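# Unpack heat sink and slip sheet onto their pads

## Task

Remove the finned metal heat sink and the slip sheet lying beneath it from the crate; set the heat sink upright with its fins pointing up, entirely within the outline of the small pad, and place the sheet lying flat, entirely within the outline of the large pad.

## Robot and tools

Robot: two FANUC CRX arms. left_arm carries a Robotiq two-finger gripper (85 mm stroke); right_arm carries a suction cup. Scene frame: origin at table-top height midway between the nominal bases, +x out over the table, +z up, left_arm on the +y side (unrelated to image left/right). Calibrated bases: left_arm at (+0.049, +0.368, +0.048) m, right_arm at (+0.014, -0.352, +0.048) m, each turned only slightly about z. Every arm reports and is commanded in its own base frame; fixed cameras and the table use the scene frame.

The 16-number row (all in [-1, 1], always all 16 even if one arm idles): indices 0-5 are left_arm dx, dy, dz, rx, ry, rz; 6 left_gripper position; 7 force_limit; 8 speed; 9-14 right_arm dx, dy, dz, rx, ry, rz; 15 right_tool suction. Pose numbers are offsets, not poses: they count from that arm's Hand target at the start of the action or move, along that arm's base axes, with turning about the Hand target position. Scale: 1.0 = 0.6 m or 180 degrees; rx, ry, rz form one rotation vector. All six zero means hold/re-request the current Hand target. Gripper position: +1 fully open (85 mm), about -0.8 pads touch, -1 closes until blocked. force_limit and speed set grip force (roughly 30-100 N slow, 120-245 N fast) and finger speed (about 20/85/150 mm/s at -1/0/+1); both begin at +1. Suction: above 0.01 on, 0.01 or less off, and it latches. Gripper and suction slots are commands, so resend the previous values to keep them unchanged; a 0 there really means 0.

execute_actions(actions, cameras): actions is a list of actions; each action is a table of up to 15 rows, one per 1/30 s step, the last row held to fill 15 steps. Every row in an action counts from the same starting Hand target, so repeating an offset in a later action moves further. An empty list just returns state and images. cameras selects images (omit/null/["all"] for all, [] for none; names: cam_head_left, cam_head_right, cam_left_wrist, cam_right_wrist).

move(target, speed, blend, stop_force, zero, blocking, cameras): straight-line paths toward the offset(s) in target (one row, or up to 15 rows all measured from the same starting Hand targets). speed in m/s, 0.002-1, default 0.25 (turns up to twice that in rad/s); blend in m rounds corners of a list; stop_force 12-80 N ends an arm's path when push against its motion exceeds that since the last zero; zero (default true) re-zeroes before the move; blocking=false returns after 0.5 s but is not allowed with stop_force. Paths do not avoid obstacles and the whole move is capped at 10 s. Use stop_force only slowly, without turning, and not near singular or fully-stretched poses; omit it when backing off a contact. The result adds a move: line: done, off_target, moving, held, fault, plus limits such as paced (pose clipped) or held (steps withheld). done means at rest within 3 mm and 2 degrees, not that nothing was touched.

wait(seconds 0-10), stop() to brake a running move, zoom_image(camera, region [x0,y0,x1,y1] pixels, at most 504x504) on the latest image, read_manual (licence text only), finished_scene(scene 1-3) ends the scene irrevocably; the goal must hold without the robot.

Results: end_effector_position (m) and end_effector_quat_wxyz per arm in its base frame; Hand target (last commanded pose after clipping, the base for next offsets); joint velocities ("within noise" when still); flange force along tool axes (noisy, "no reading" near singularities). Gripper: object_status 0 moving, 1 blocked opening, 2 blocked closing (a grip), 3 reached requested/closed; position_measured in counts (3 open, 78 about 60 mm, 130 about 40 mm, 180 about 20 mm, 230 pads together). Left end_effector_position is the pinch point between closed pads; fingers point along gripper +z and close along y; a block protrudes about 10 cm toward gripper +x. Suction: suction_measured (near 0 unsealed, 0.83+ airtight), part_present 1 above 0.50, 0 below 0.45. The cup point is the rim center; cup faces its +z; rim 41 mm wide; tool body widens to about 9 cm from 3 cm behind the rim. Held parts sit up to 16 mm nearer the tool.

Control facts: each step the command is clipped to 70 mm and 16 degrees from the measured pose, so the arm may settle short; send the remaining distance. Grip: send -1 and keep it, check status 2; change position by at least 0.01 for new force/speed to apply. Suction pick: cup flat and fully on a smooth surface, away from edges and holes; release by resting the part on its support, then suction off, and lift more than 22 mm.

Avoid: dropping or releasing moving parts, anything leaving the table, slams and hard pushes, strong grips on parts still resting on something, heavy swung loads, contact between arms. 150 N external force or joint torque at limits (145 N m for waist/shoulder/elbow, 36.4 N m for wrist joints) causes a 10 s fault stop; motor overheating (from holding loads, stretched arms, pushing unreachable targets) causes a 30-60 s stop, sometimes after a MOTOR HOT line. Thinking time lets the scene run on. Loose objects may occasionally be nudged by outside disturbances.

Each tool is called after "Call:" as name([rows], argument=value, ...), one row to a line, values as JSON.

## Session

Call:
execute_actions(actions=[])

Scene clock: 0.00 s.
left_arm: end_effector_position=(+0.6733, -0.1326, +0.2447) position_measured=3 object_status=3 end_effector_quat_wxyz=(-0.122, -0.632, +0.714, -0.277) | right_arm: end_effector_position=(+0.8468, +0.1326, +0.1523) suction_measured=0.00 part_present=0 end_effector_quat_wxyz=(+0.169, +0.590, -0.561, +0.556)
Joint positions: left_arm=[0.232 0.447 0.141 0.644 -1.278 1.021] | right_arm=[0.534 1.12 0.578 1.275 -1.417 0.583]
Joint velocities: within noise
Flange force (N): no reading
Hand target: left_arm +0.6733, -0.1326, +0.2447; -0.122, -0.632, +0.714, -0.277 | right_arm +0.8468, +0.1326, +0.1522; +0.169, +0.590, -0.561, +0.556

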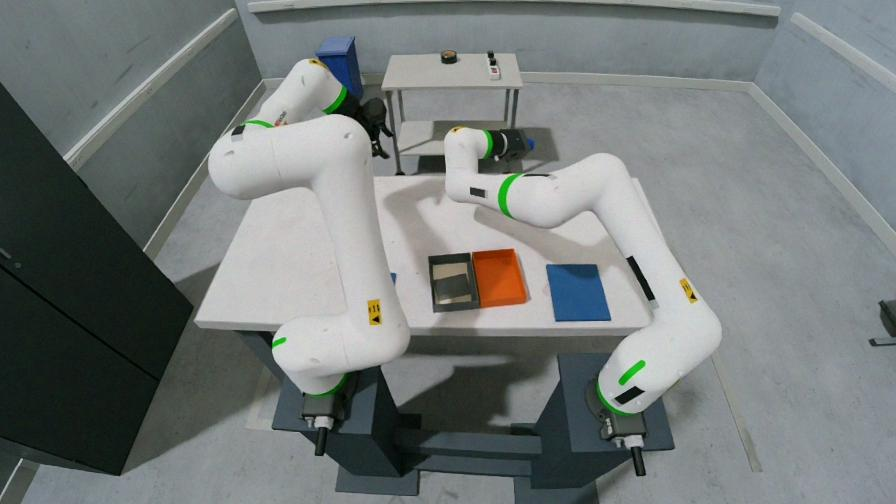

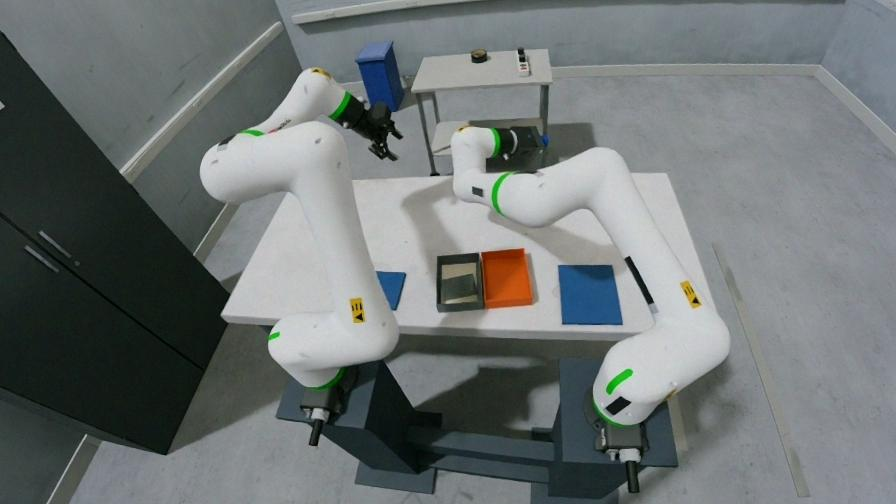

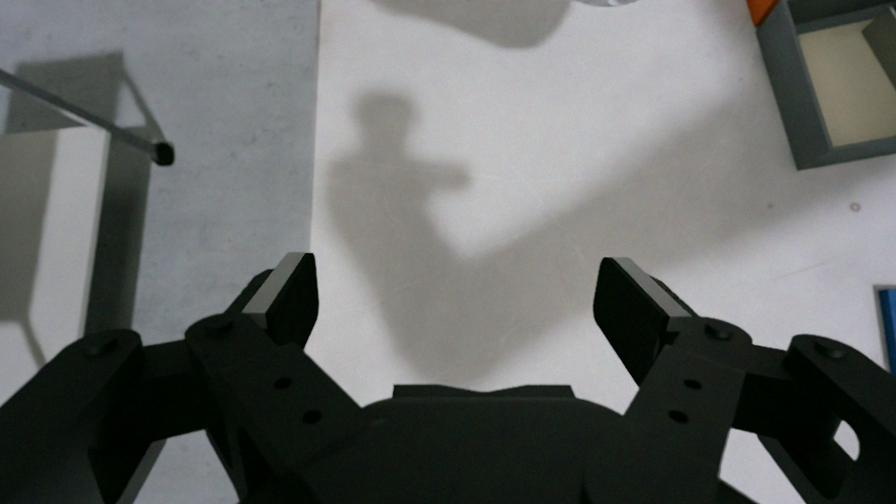

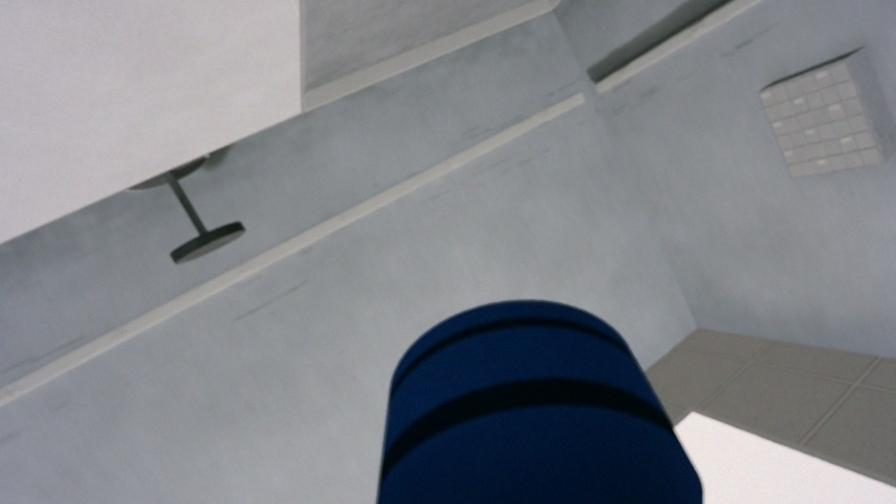

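Call:
zoom_image(camera="cam_head_right", region=[360, 230, 640, 350])

Call:
zoom_image(camera="cam_head_left", region=[360, 230, 640, 350])

Scaled by 1.800 from the camera's 896x504 image, which has a finer 1280x720 frame.

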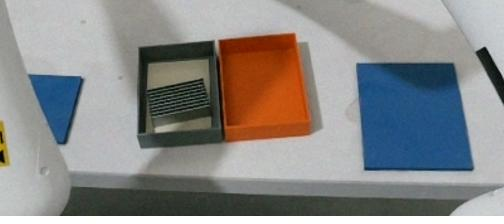

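Scaled by 1.800 from the camera's 896x504 image, which has a finer 1280x720 frame.

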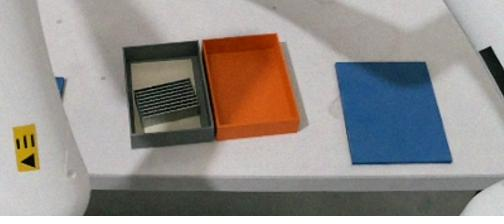

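Call:
move(target=[0,0,0,0,0,0,1,1,1,-0.745,-0.221,0.28,0.348,0.186,-0.014,0])

Call:
move(target=[-0.52,-0.41,0.06,0.1825,0.0712,0.0375,1,1,1,0,0,0,0,0,0,0])

Scene clock: 4.53 s.
left_arm: end_effector_position=(+0.6733, -0.1326, +0.2447) position_measured=3 object_status=3 end_effector_quat_wxyz=(-0.122, -0.632, +0.714, -0.277) | right_arm: end_effector_position=(+0.3998, +0.0000, +0.3202) suction_measured=0.00 part_present=0 end_effector_quat_wxyz=(+0.000, +0.707, -0.707, +0.000)
Joint positions: left_arm=[0.232 0.447 0.141 0.644 -1.278 1.021] | right_arm=[0.331 -0.125 -0.07 -0.001 -1.626 1.24]
Joint velocities: within noise
Flange force (N): left_arm=[0.3 4.1 0.8] | right_arm=[-3.1 2.1 -1.3]
Hand target: left_arm +0.6733, -0.1326, +0.2447; -0.122, -0.632, +0.714, -0.277 | right_arm +0.3998, +0.0000, +0.3202; +0.000, +0.707, -0.707, +0.000
Off the commanded pose: left_arm 0.000 m, 0 deg | right_arm 0.000 m, 0 deg.
move: done
camera_calibration:
cam_right_wrist: T_world_to_cam=[[0.998578, -0.0421508, 0.0326252, -0.396831], [-0.0528118, -0.865222, 0.4986, -0.116137], [0.00721159, -0.499614, -0.866218, 0.342687], [0, 0, 0, 1]] pos_world=[0.387662, 0.0540002, 0.367694]

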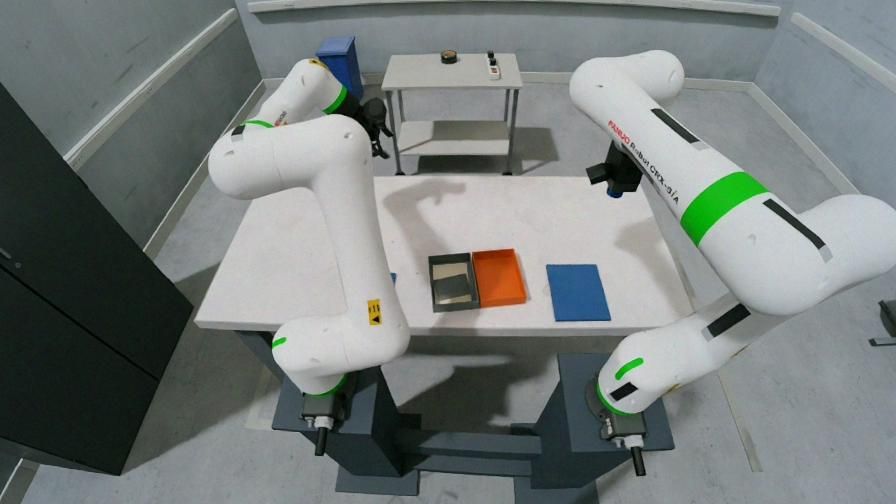

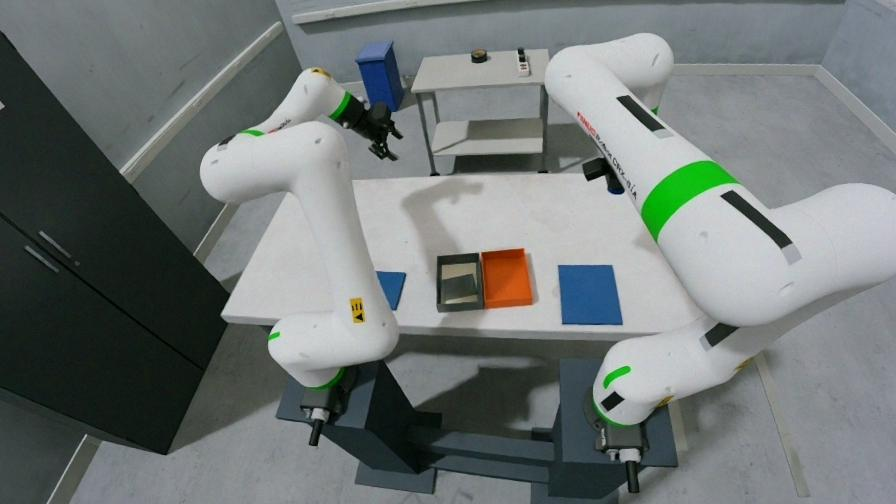

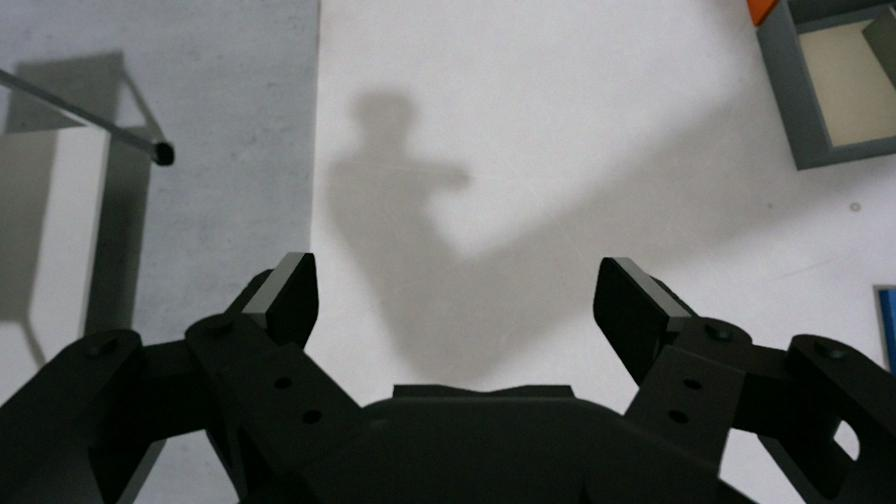

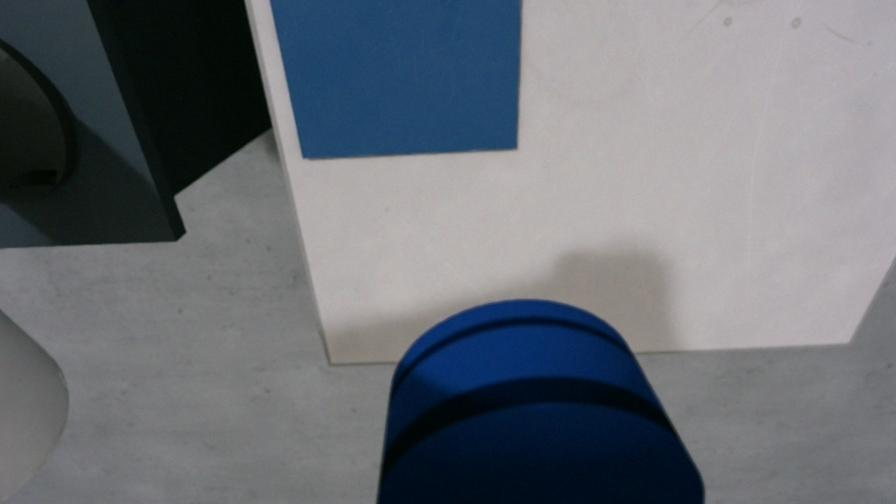

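Scene clock: 6.67 s.
left_arm: end_effector_position=(+0.3613, -0.3785, +0.2807) position_measured=3 object_status=3 end_effector_quat_wxyz=(+0.000, +0.707, -0.707, +0.000) | right_arm: end_effector_position=(+0.3998, +0.0000, +0.3202) suction_measured=0.00 part_present=0 end_effector_quat_wxyz=(+0.000, +0.707, -0.707, +0.000)
Joint positions: left_arm=[-0.557 0.189 0.201 0.001 -1.584 2.128] | right_arm=[0.331 -0.125 -0.07 -0.001 -1.626 1.24]
Joint velocities: within noise
Flange force (N): left_arm=[-0.4 1.2 0.7] | right_arm=[-3.1 1.0 -1.6]
Hand target: left_arm +0.3613, -0.3786, +0.2807; +0.000, +0.707, -0.707, +0.000 | right_arm +0.3998, +0.0000, +0.3202; +0.000, +0.707, -0.707, +0.000
Off the commanded pose: left_arm 0.000 m, 0 deg | right_arm 0.000 m, 0 deg.
move: done
camera_calibration:
cam_left_wrist: T_world_to_cam=[[-0.999306, -0.0312032, 0.0203221, 0.351958], [-0.0211797, 0.925145, 0.379023, 0.263181], [-0.0306276, 0.378329, -0.925164, 0.54961], [0, 0, 0, 1]] pos_world=[0.374121, -0.440432, 0.401575]
cam_right_wrist: T_world_to_cam=[[0.998579, -0.042203, 0.0325344, -0.396795], [-0.0528111, -0.865263, 0.498529, -0.116109], [0.00711132, -0.499539, -0.866262, 0.342738], [0, 0, 0, 1]] pos_world=[0.387662, 0.0540005, 0.367694]

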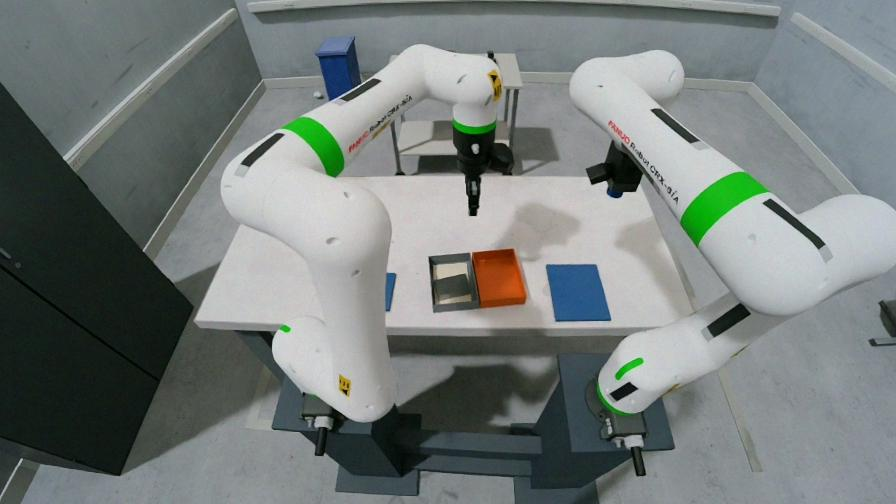

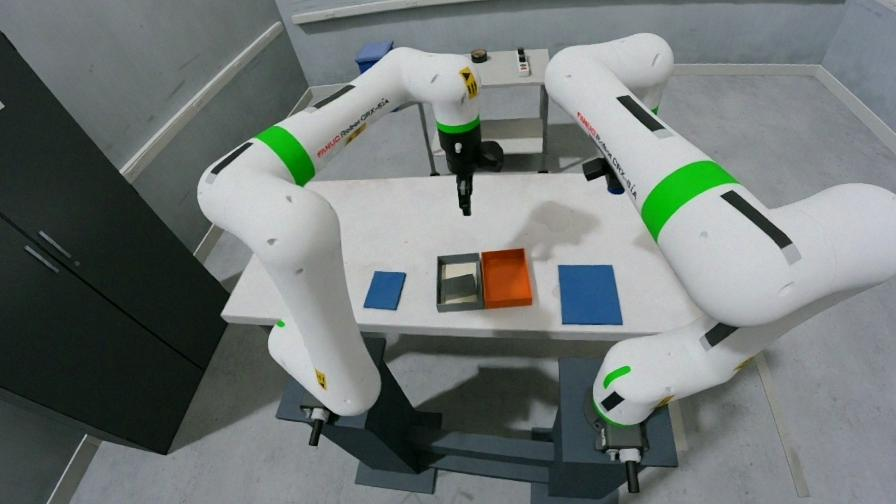

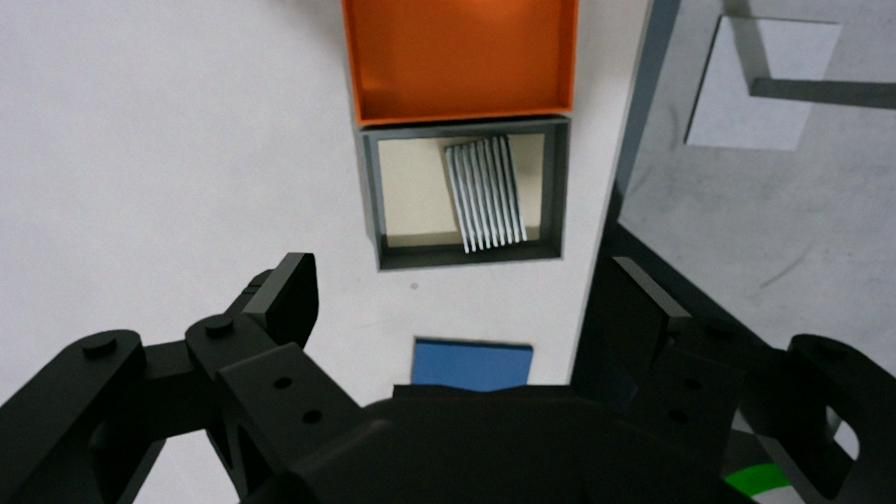

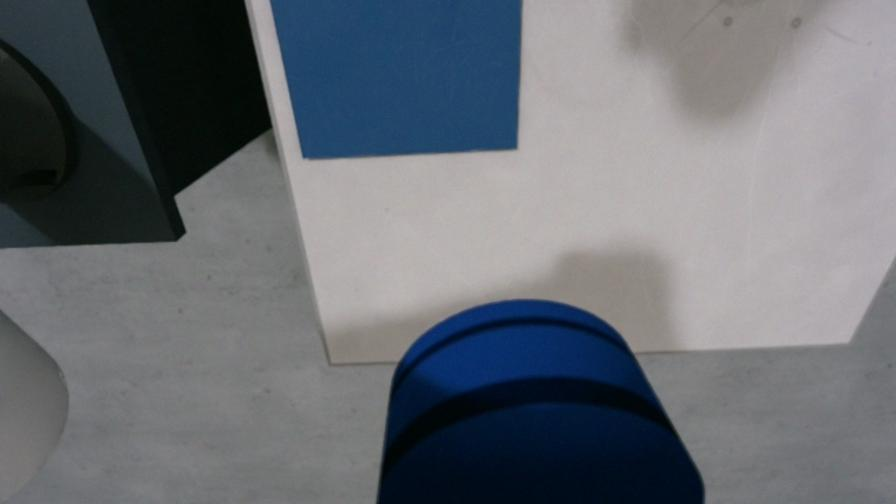

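Call:
zoom_image(camera="cam_left_wrist", region=[340, 100, 620, 400])

Scaled by 1.680 from the camera's 896x504 image, which has a finer 1280x720 frame.

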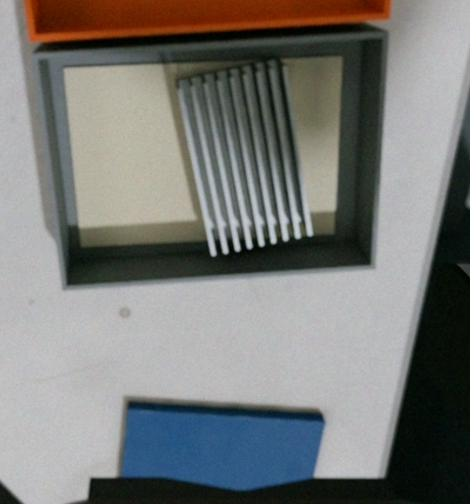

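Call:
move(target=[0,-0.1,-0.16,0,0,0,1,1,1,0,0,0,0,0,0,0], cameras=["cam_left_wrist"])

Call:
zoom_image(camera="cam_left_wrist", region=[300, 50, 700, 400])

Call:
move(target=[0,-0.1,-0.1,0,0,0,1,1,1,0,0,0,0,0,0,0], cameras=["cam_left_wrist"])

Call:
zoom_image(camera="cam_left_wrist", region=[300, 50, 700, 400])

Scene clock: 8.40 s.
left_arm: end_effector_position=(+0.3613, -0.4385, +0.1847) position_measured=3 object_status=3 end_effector_quat_wxyz=(+0.000, +0.707, -0.707, +0.000) | right_arm: end_effector_position=(+0.3998, +0.0000, +0.3202) suction_measured=0.00 part_present=0 end_effector_quat_wxyz=(+0.000, +0.707, -0.707, +0.000)
Joint positions: left_arm=[-0.65 0.323 0.143 0.001 -1.392 2.221] | right_arm=[0.331 -0.125 -0.07 -0.001 -1.626 1.24]
Joint velocities: within noise
Flange force (N): left_arm=[-1.2 0.3 3.3] | right_arm=[-3.0 1.0 -1.9]
Hand target: left_arm +0.3613, -0.4386, +0.1847; +0.000, +0.707, -0.707, +0.000 | right_arm +0.3998, +0.0000, +0.3202; +0.000, +0.707, -0.707, +0.000
Off the commanded pose: left_arm 0.000 m, 0 deg | right_arm 0.000 m, 0 deg.
move: done
camera_calibration:
cam_left_wrist: T_world_to_cam=[[-0.999306, -0.0312063, 0.020325, 0.352034], [-0.0211843, 0.92518, 0.378937, 0.355121], [-0.0306295, 0.378244, -0.925199, 0.483462], [0, 0, 0, 1]] pos_world=[0.374121, -0.500432, 0.305575]
Images, in order (width x height): cam_left_wrist 896x504.

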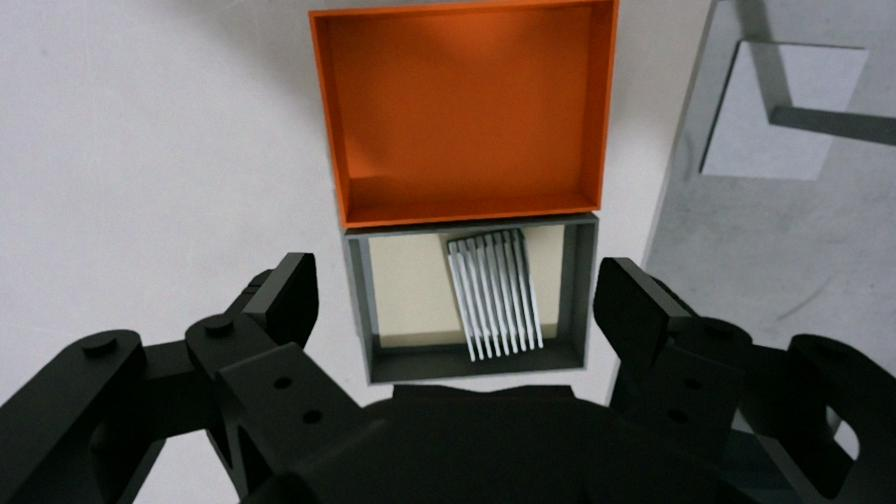

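Scaled by 1.260 from the camera's 896x504 image, which has a finer 1280x720 frame.

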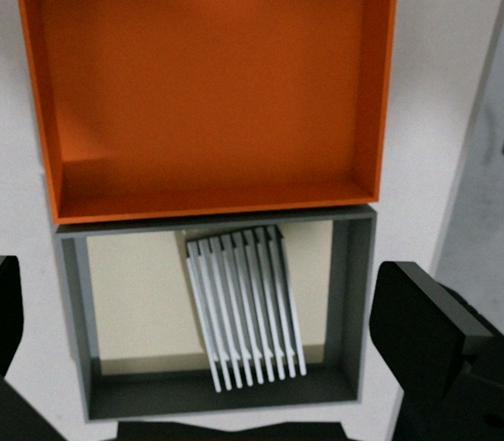

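Scene clock: 9.27 s.
left_arm: end_effector_position=(+0.3613, -0.4985, +0.1247) position_measured=3 object_status=3 end_effector_quat_wxyz=(+0.000, +0.707, -0.707, +0.000) | right_arm: end_effector_position=(+0.3998, +0.0000, +0.3202) suction_measured=0.00 part_present=0 end_effector_quat_wxyz=(+0.000, +0.707, -0.707, +0.000)
Joint positions: left_arm=[-0.731 0.473 0.208 0.001 -1.306 2.301] | right_arm=[0.331 -0.125 -0.07 -0.001 -1.626 1.24]
Joint velocities: within noise
Flange force (N): left_arm=[-5.1 3.2 0.8] | right_arm=[-3.2 1.0 -1.6]
Hand target: left_arm +0.3613, -0.4986, +0.1247; +0.000, +0.707, -0.707, +0.000 | right_arm +0.3998, +0.0000, +0.3202; +0.000, +0.707, -0.707, +0.000
Off the commanded pose: left_arm 0.000 m, 0 deg | right_arm 0.000 m, 0 deg.
move: done
camera_calibration:
cam_left_wrist: T_world_to_cam=[[-0.999306, -0.0312032, 0.0203221, 0.351383], [-0.0211797, 0.925145, 0.379023, 0.433326], [-0.0306276, 0.378329, -0.925164, 0.450684], [0, 0, 0, 1]] pos_world=[0.374121, -0.560432, 0.245575]
Images, in order (width x height): cam_left_wrist 896x504.

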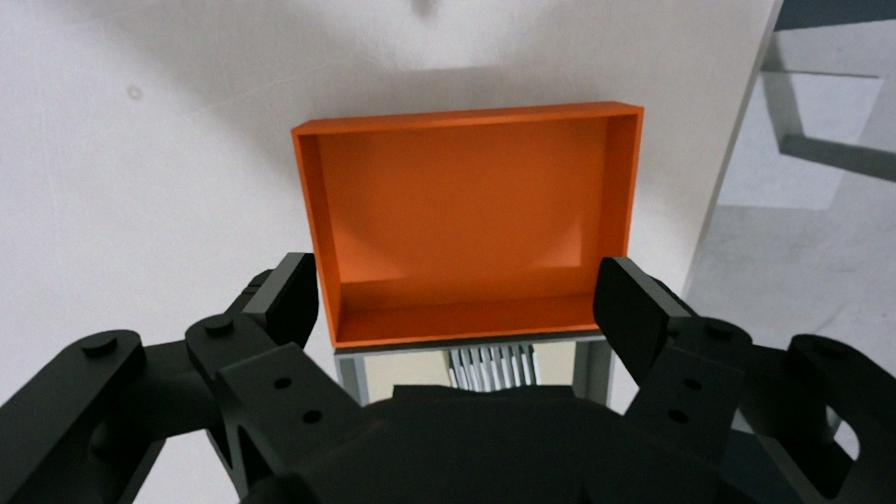

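Scaled by 1.260 from the camera's 896x504 image, which has a finer 1280x720 frame.

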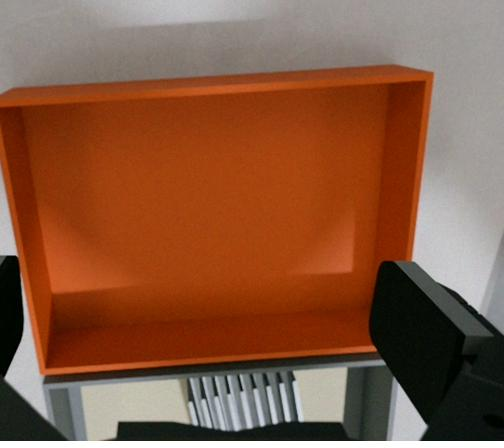

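Call:
move(target=[-0.0638,0.2742,-0.108,0,0,0.075,0.555,0,0,0,0,0,0,0,0,0], cameras=["cam_left_wrist"])

Call:
zoom_image(camera="cam_left_wrist", region=[250, 50, 650, 400])

Scene clock: 11.77 s.
left_arm: end_effector_position=(+0.3230, -0.3341, +0.0599) position_measured=59 object_status=3 end_effector_quat_wxyz=(+0.000, +0.785, -0.619, +0.000) | right_arm: end_effector_position=(+0.3998, +0.0000, +0.3202) suction_measured=0.00 part_present=0 end_effector_quat_wxyz=(+0.000, +0.707, -0.707, +0.000)
Joint positions: left_arm=[-0.518 0.182 -0.344 0.001 -1.045 2.324] | right_arm=[0.331 -0.125 -0.07 -0.001 -1.626 1.24]
Joint velocities: within noise
Flange force (N): left_arm=[0.7 1.5 0.8] | right_arm=[-2.9 1.1 -1.6]
Hand target: left_arm +0.3230, -0.3340, +0.0599; +0.000, +0.785, -0.619, +0.000 | right_arm +0.3998, +0.0000, +0.3202; +0.000, +0.707, -0.707, +0.000
Off the commanded pose: left_arm 0.000 m, 0 deg | right_arm 0.000 m, 0 deg.
move: done
camera_calibration:
cam_left_wrist: T_world_to_cam=[[-0.964422, -0.263586, 0.0202942, 0.230603], [-0.236531, 0.894619, 0.37909, 0.364294], [-0.118079, 0.360803, -0.925137, 0.349738], [0, 0, 0, 1]] pos_world=[0.349862, -0.391307, 0.180775]
Images, in order (width x height): cam_left_wrist 896x504.

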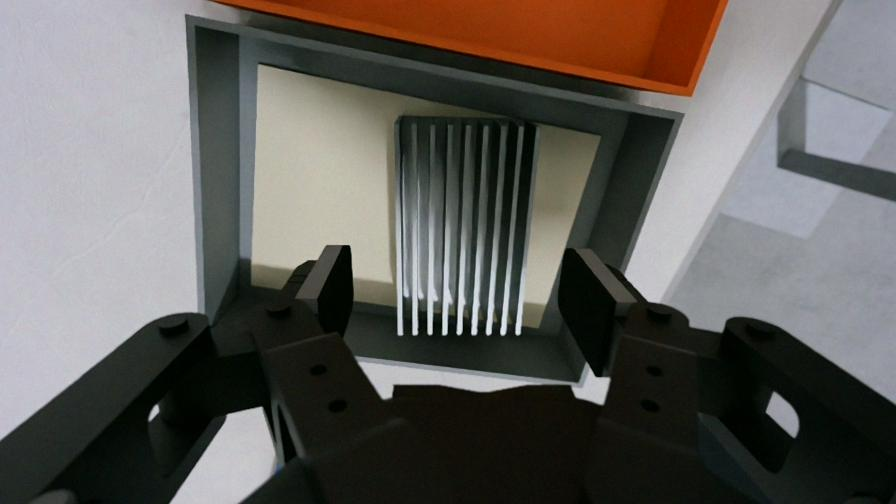

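Scaled by 1.260 from the camera's 896x504 image, which has a finer 1280x720 frame.

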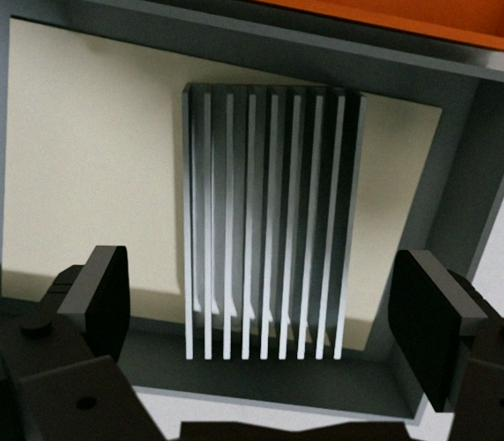

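Call:
move(target=[-0.003,0.012,-0.065,0,0,0,0.555,0,0,0,0,0,0,0,0,0], cameras=["cam_left_wrist"])

Call:
zoom_image(camera="cam_left_wrist", region=[250, 100, 650, 400])

Scene clock: 13.67 s.
left_arm: end_effector_position=(+0.3212, -0.3268, +0.0209) position_measured=59 object_status=3 end_effector_quat_wxyz=(+0.000, +0.785, -0.619, +0.000) | right_arm: end_effector_position=(+0.3998, +0.0000, +0.3202) suction_measured=0.00 part_present=0 end_effector_quat_wxyz=(+0.000, +0.707, -0.707, +0.000)
Joint positions: left_arm=[-0.506 0.223 -0.402 0.001 -0.946 2.312] | right_arm=[0.331 -0.125 -0.07 -0.001 -1.626 1.24]
Joint velocities: within noise
Flange force (N): left_arm=[-1.2 1.3 1.1] | right_arm=[-3.0 0.7 -1.9]
Hand target: left_arm +0.3212, -0.3268, +0.0209; +0.000, +0.785, -0.619, +0.000 | right_arm +0.3998, +0.0000, +0.3202; +0.000, +0.707, -0.707, +0.000
Off the commanded pose: left_arm 0.000 m, 0 deg | right_arm 0.000 m, 0 deg.
move: done
camera_calibration:
cam_left_wrist: T_world_to_cam=[[-0.964422, -0.263586, 0.0202942, 0.231679], [-0.236531, 0.894619, 0.37909, 0.372146], [-0.118079, 0.360803, -0.925137, 0.310823], [0, 0, 0, 1]] pos_world=[0.348162, -0.384007, 0.141775]
Images, in order (width x height): cam_left_wrist 896x504.

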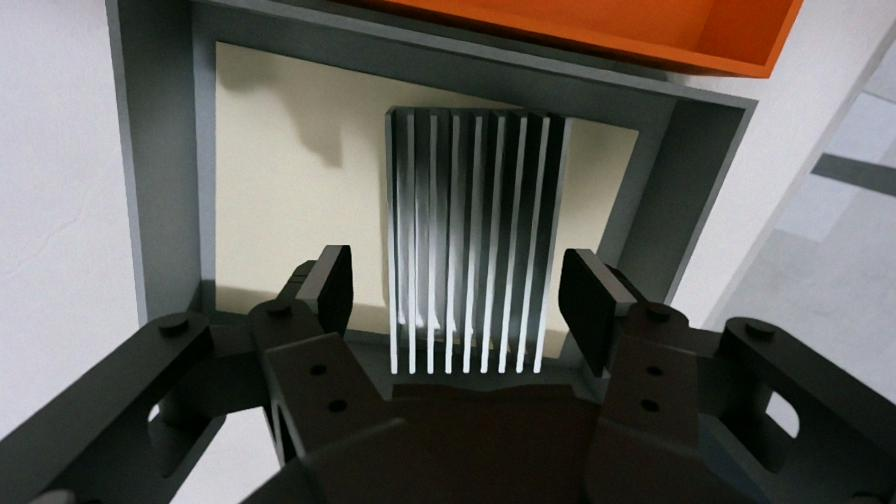

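Scaled by 1.260 from the camera's 896x504 image, which has a finer 1280x720 frame.

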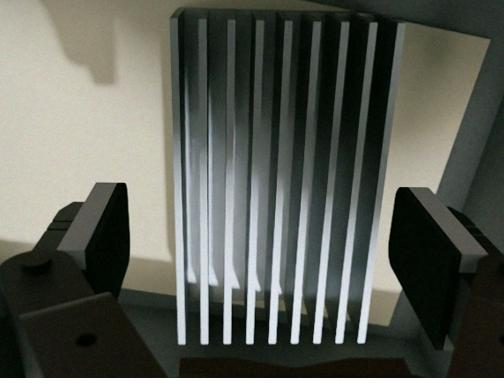

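Call:
move(target=[-0.0105,-0.0025,0,0,0,0,0.555,0,0,0,0,0,0,0,0,0], cameras=["cam_left_wrist"])

Call:
move(target=[0,0,-0.03,0,0,0,0.555,0,0,0,0,0,0,0,0,0], cameras=["cam_left_wrist"], stop_force=12, speed=0.03)

Call:
zoom_image(camera="cam_left_wrist", region=[250, 100, 650, 400])

Scene clock: 15.00 s.
left_arm: end_effector_position=(+0.3149, -0.3283, +0.0209) position_measured=59 object_status=3 end_effector_quat_wxyz=(+0.000, +0.785, -0.619, +0.000) | right_arm: end_effector_position=(+0.3998, +0.0000, +0.3202) suction_measured=0.00 part_present=0 end_effector_quat_wxyz=(+0.000, +0.707, -0.707, +0.000)
Joint positions: left_arm=[-0.516 0.216 -0.411 0.001 -0.944 2.322] | right_arm=[0.331 -0.125 -0.07 -0.001 -1.626 1.24]
Joint velocities: within noise
Flange force (N): left_arm=[-2.8 1.4 0.7] | right_arm=[-3.3 0.9 -1.5]
Hand target: left_arm +0.3149, -0.3283, +0.0209; +0.000, +0.785, -0.619, +0.000 | right_arm +0.3998, +0.0000, +0.3202; +0.000, +0.707, -0.707, +0.000
Off the commanded pose: left_arm 0.000 m, 0 deg | right_arm 0.000 m, 0 deg.
move: done
camera_calibration:
cam_left_wrist: T_world_to_cam=[[-0.964419, -0.263597, 0.0203148, 0.2252], [-0.236549, 0.894665, 0.378972, 0.372037], [-0.118071, 0.360682, -0.925185, 0.310578], [0, 0, 0, 1]] pos_world=[0.341862, -0.385507, 0.141775]
Images, in order (width x height): cam_left_wrist 896x504.

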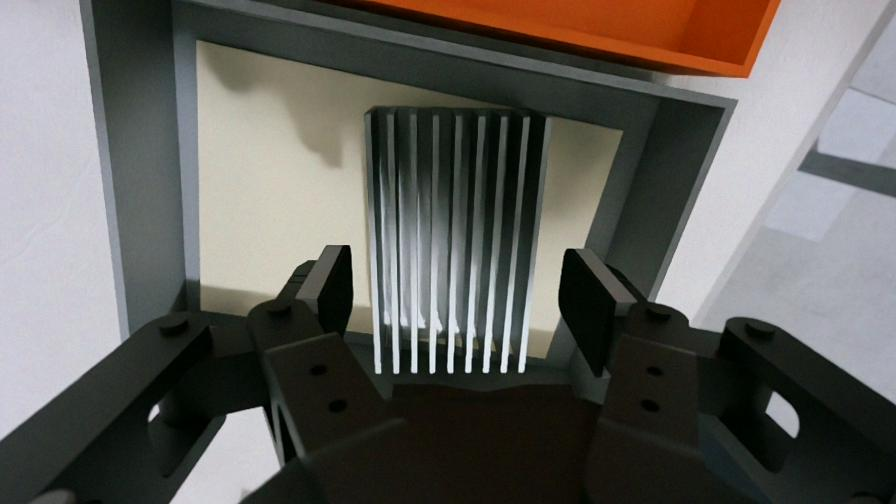

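Scene clock: 16.37 s.
left_arm: end_effector_position=(+0.3149, -0.3283, +0.0029) position_measured=59 object_status=3 end_effector_quat_wxyz=(+0.000, +0.785, -0.619, +0.000) | right_arm: end_effector_position=(+0.3998, +0.0000, +0.3202) suction_measured=0.00 part_present=0 end_effector_quat_wxyz=(+0.000, +0.707, -0.707, +0.000)
Joint positions: left_arm=[-0.516 0.245 -0.427 0.001 -0.9 2.322] | right_arm=[0.331 -0.125 -0.07 -0.001 -1.626 1.24]
Joint velocities: within noise
Flange force (N): left_arm=[-2.2 1.8 0.2] | right_arm=[-3.4 0.8 -1.9]
Hand target: left_arm +0.3149, -0.3283, +0.0029; +0.000, +0.785, -0.619, +0.000 | right_arm +0.3998, +0.0000, +0.3202; +0.000, +0.707, -0.707, +0.000
Off the commanded pose: left_arm 0.000 m, 0 deg | right_arm 0.000 m, 0 deg.
move: done
camera_calibration:
cam_left_wrist: T_world_to_cam=[[-0.9644, -0.263672, 0.0202573, 0.22544], [-0.236624, 0.894593, 0.379094, 0.378819], [-0.118079, 0.360804, -0.925137, 0.293956], [0, 0, 0, 1]] pos_world=[0.341762, -0.385507, 0.123775]
Images, in order (width x height): cam_left_wrist 896x504.

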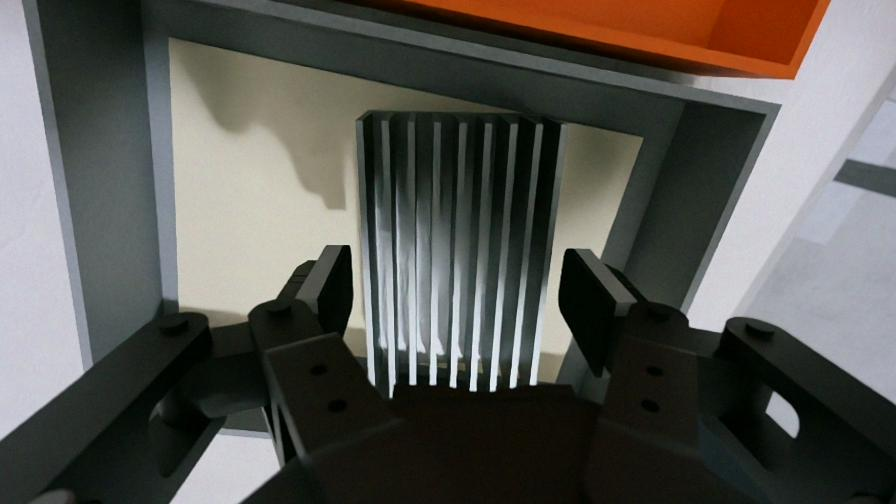

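Scaled by 1.260 from the camera's 896x504 image, which has a finer 1280x720 frame.

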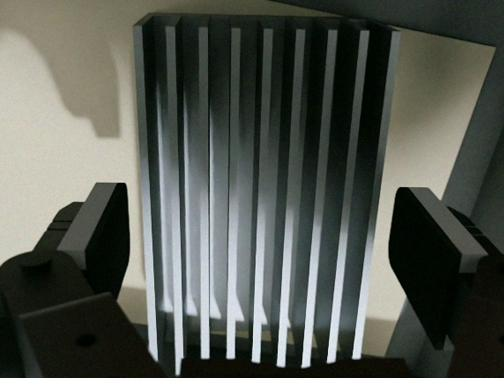

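Call:
move(target=[0,0,-0.05,0,0,0,0.555,0,0,0,0,0,0,0,0,0], cameras=["cam_left_wrist","cam_head_right"], stop_force=12, speed=0.03)

Call:
zoom_image(camera="cam_head_right", region=[400, 200, 560, 340])

Scene clock: 18.43 s.
left_arm: end_effector_position=(+0.3149, -0.3283, -0.0271) position_measured=59 object_status=3 end_effector_quat_wxyz=(+0.000, +0.785, -0.619, +0.000) | right_arm: end_effector_position=(+0.3998, +0.0000, +0.3202) suction_measured=0.00 part_present=0 end_effector_quat_wxyz=(+0.000, +0.707, -0.707, +0.000)
Joint positions: left_arm=[-0.516 0.297 -0.448 0.001 -0.825 2.322] | right_arm=[0.331 -0.125 -0.07 -0.001 -1.626 1.24]
Joint velocities: within noise
Flange force (N): left_arm=[-2.5 2.2 0.5] | right_arm=[-3.0 0.9 -1.9]
Hand target: left_arm +0.3149, -0.3283, -0.0271; +0.000, +0.785, -0.619, +0.000 | right_arm +0.3998, +0.0000, +0.3202; +0.000, +0.707, -0.707, +0.000
Off the commanded pose: left_arm 0.000 m, 0 deg | right_arm 0.000 m, 0 deg.
move: done
camera_calibration:
cam_left_wrist: T_world_to_cam=[[-0.964422, -0.263586, 0.0202942, 0.226085], [-0.236531, 0.894619, 0.37909, 0.39017], [-0.118079, 0.360803, -0.925137, 0.266202], [0, 0, 0, 1]] pos_world=[0.341762, -0.385507, 0.0937751]
Images, in order (width x height): cam_head_right 896x504, cam_left_wrist 896x504.

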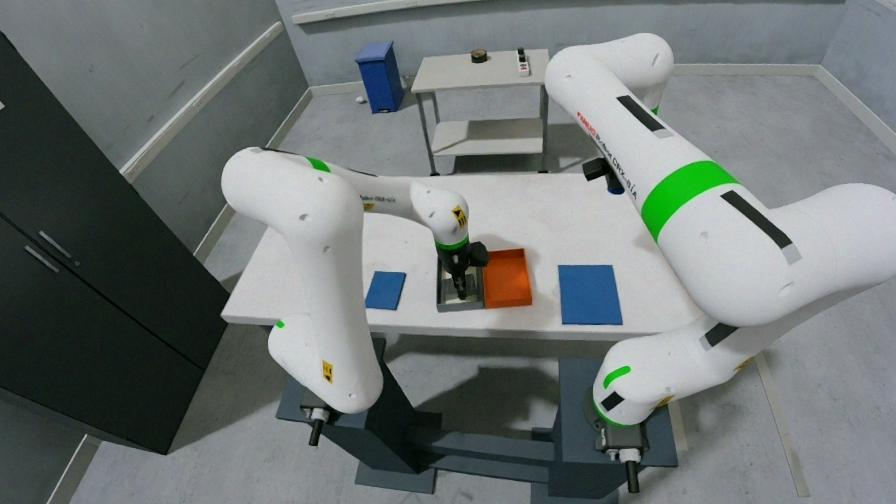

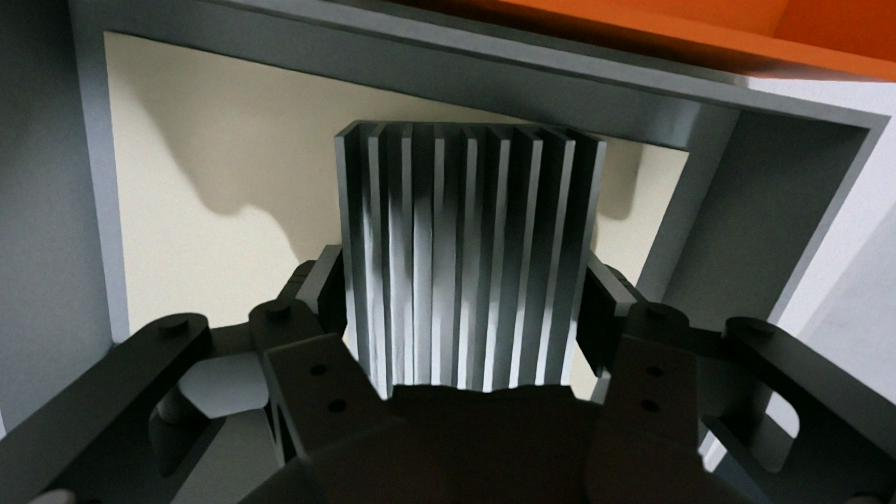

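Scaled by 3.150 from the camera's 896x504 image, which has a finer 1280x720 frame.

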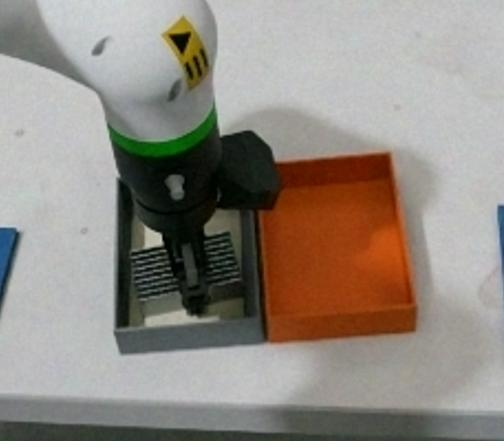

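Call:
move(target=[0,0,0,0,0,0,-1,-0.5,-1,0,0,0,0,0,0,0], cameras=["cam_left_wrist"])

Scene clock: 21.67 s.
left_arm: end_effector_position=(+0.3149, -0.3284, -0.0271) position_measured=78 object_status=2 end_effector_quat_wxyz=(+0.000, +0.785, -0.619, +0.000) | right_arm: end_effector_position=(+0.3998, +0.0000, +0.3202) suction_measured=0.00 part_present=0 end_effector_quat_wxyz=(+0.000, +0.707, -0.707, +0.000)
Joint positions: left_arm=[-0.516 0.297 -0.448 0.001 -0.825 2.322] | right_arm=[0.331 -0.125 -0.07 -0.001 -1.626 1.24]
Joint velocities: within noise
Flange force (N): left_arm=[-6.7 1.4 -18.3] | right_arm=[-3.0 1.0 -1.7]
Hand target: left_arm +0.3149, -0.3283, -0.0271; +0.000, +0.785, -0.619, +0.000 | right_arm +0.3998, +0.0000, +0.3202; +0.000, +0.707, -0.707, +0.000
Off the commanded pose: left_arm 0.000 m, 0 deg | right_arm 0.000 m, 0 deg.
move: done
camera_calibration:
cam_left_wrist: T_world_to_cam=[[-0.964396, -0.263683, 0.0202779, 0.226137], [-0.236642, 0.894639, 0.378976, 0.390249], [-0.118071, 0.360684, -0.925184, 0.266169], [0, 0, 0, 1]] pos_world=[0.341862, -0.385506, 0.0937754]
Images, in order (width x height): cam_left_wrist 896x504.

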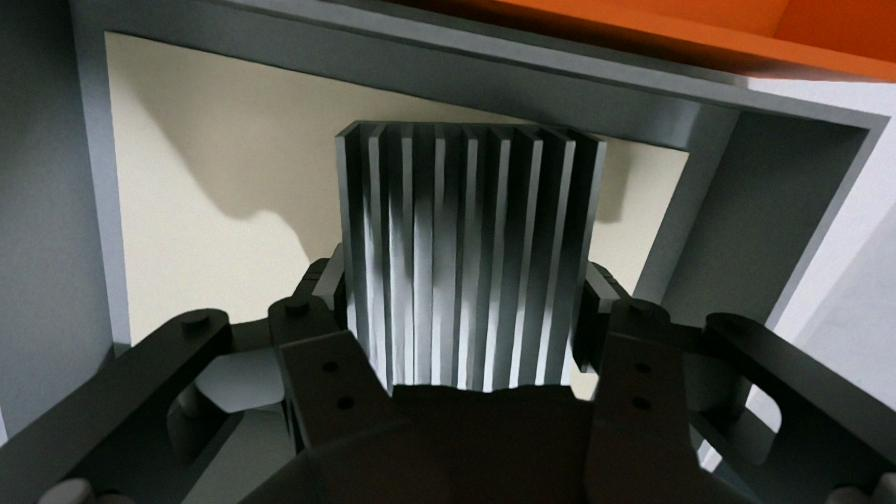

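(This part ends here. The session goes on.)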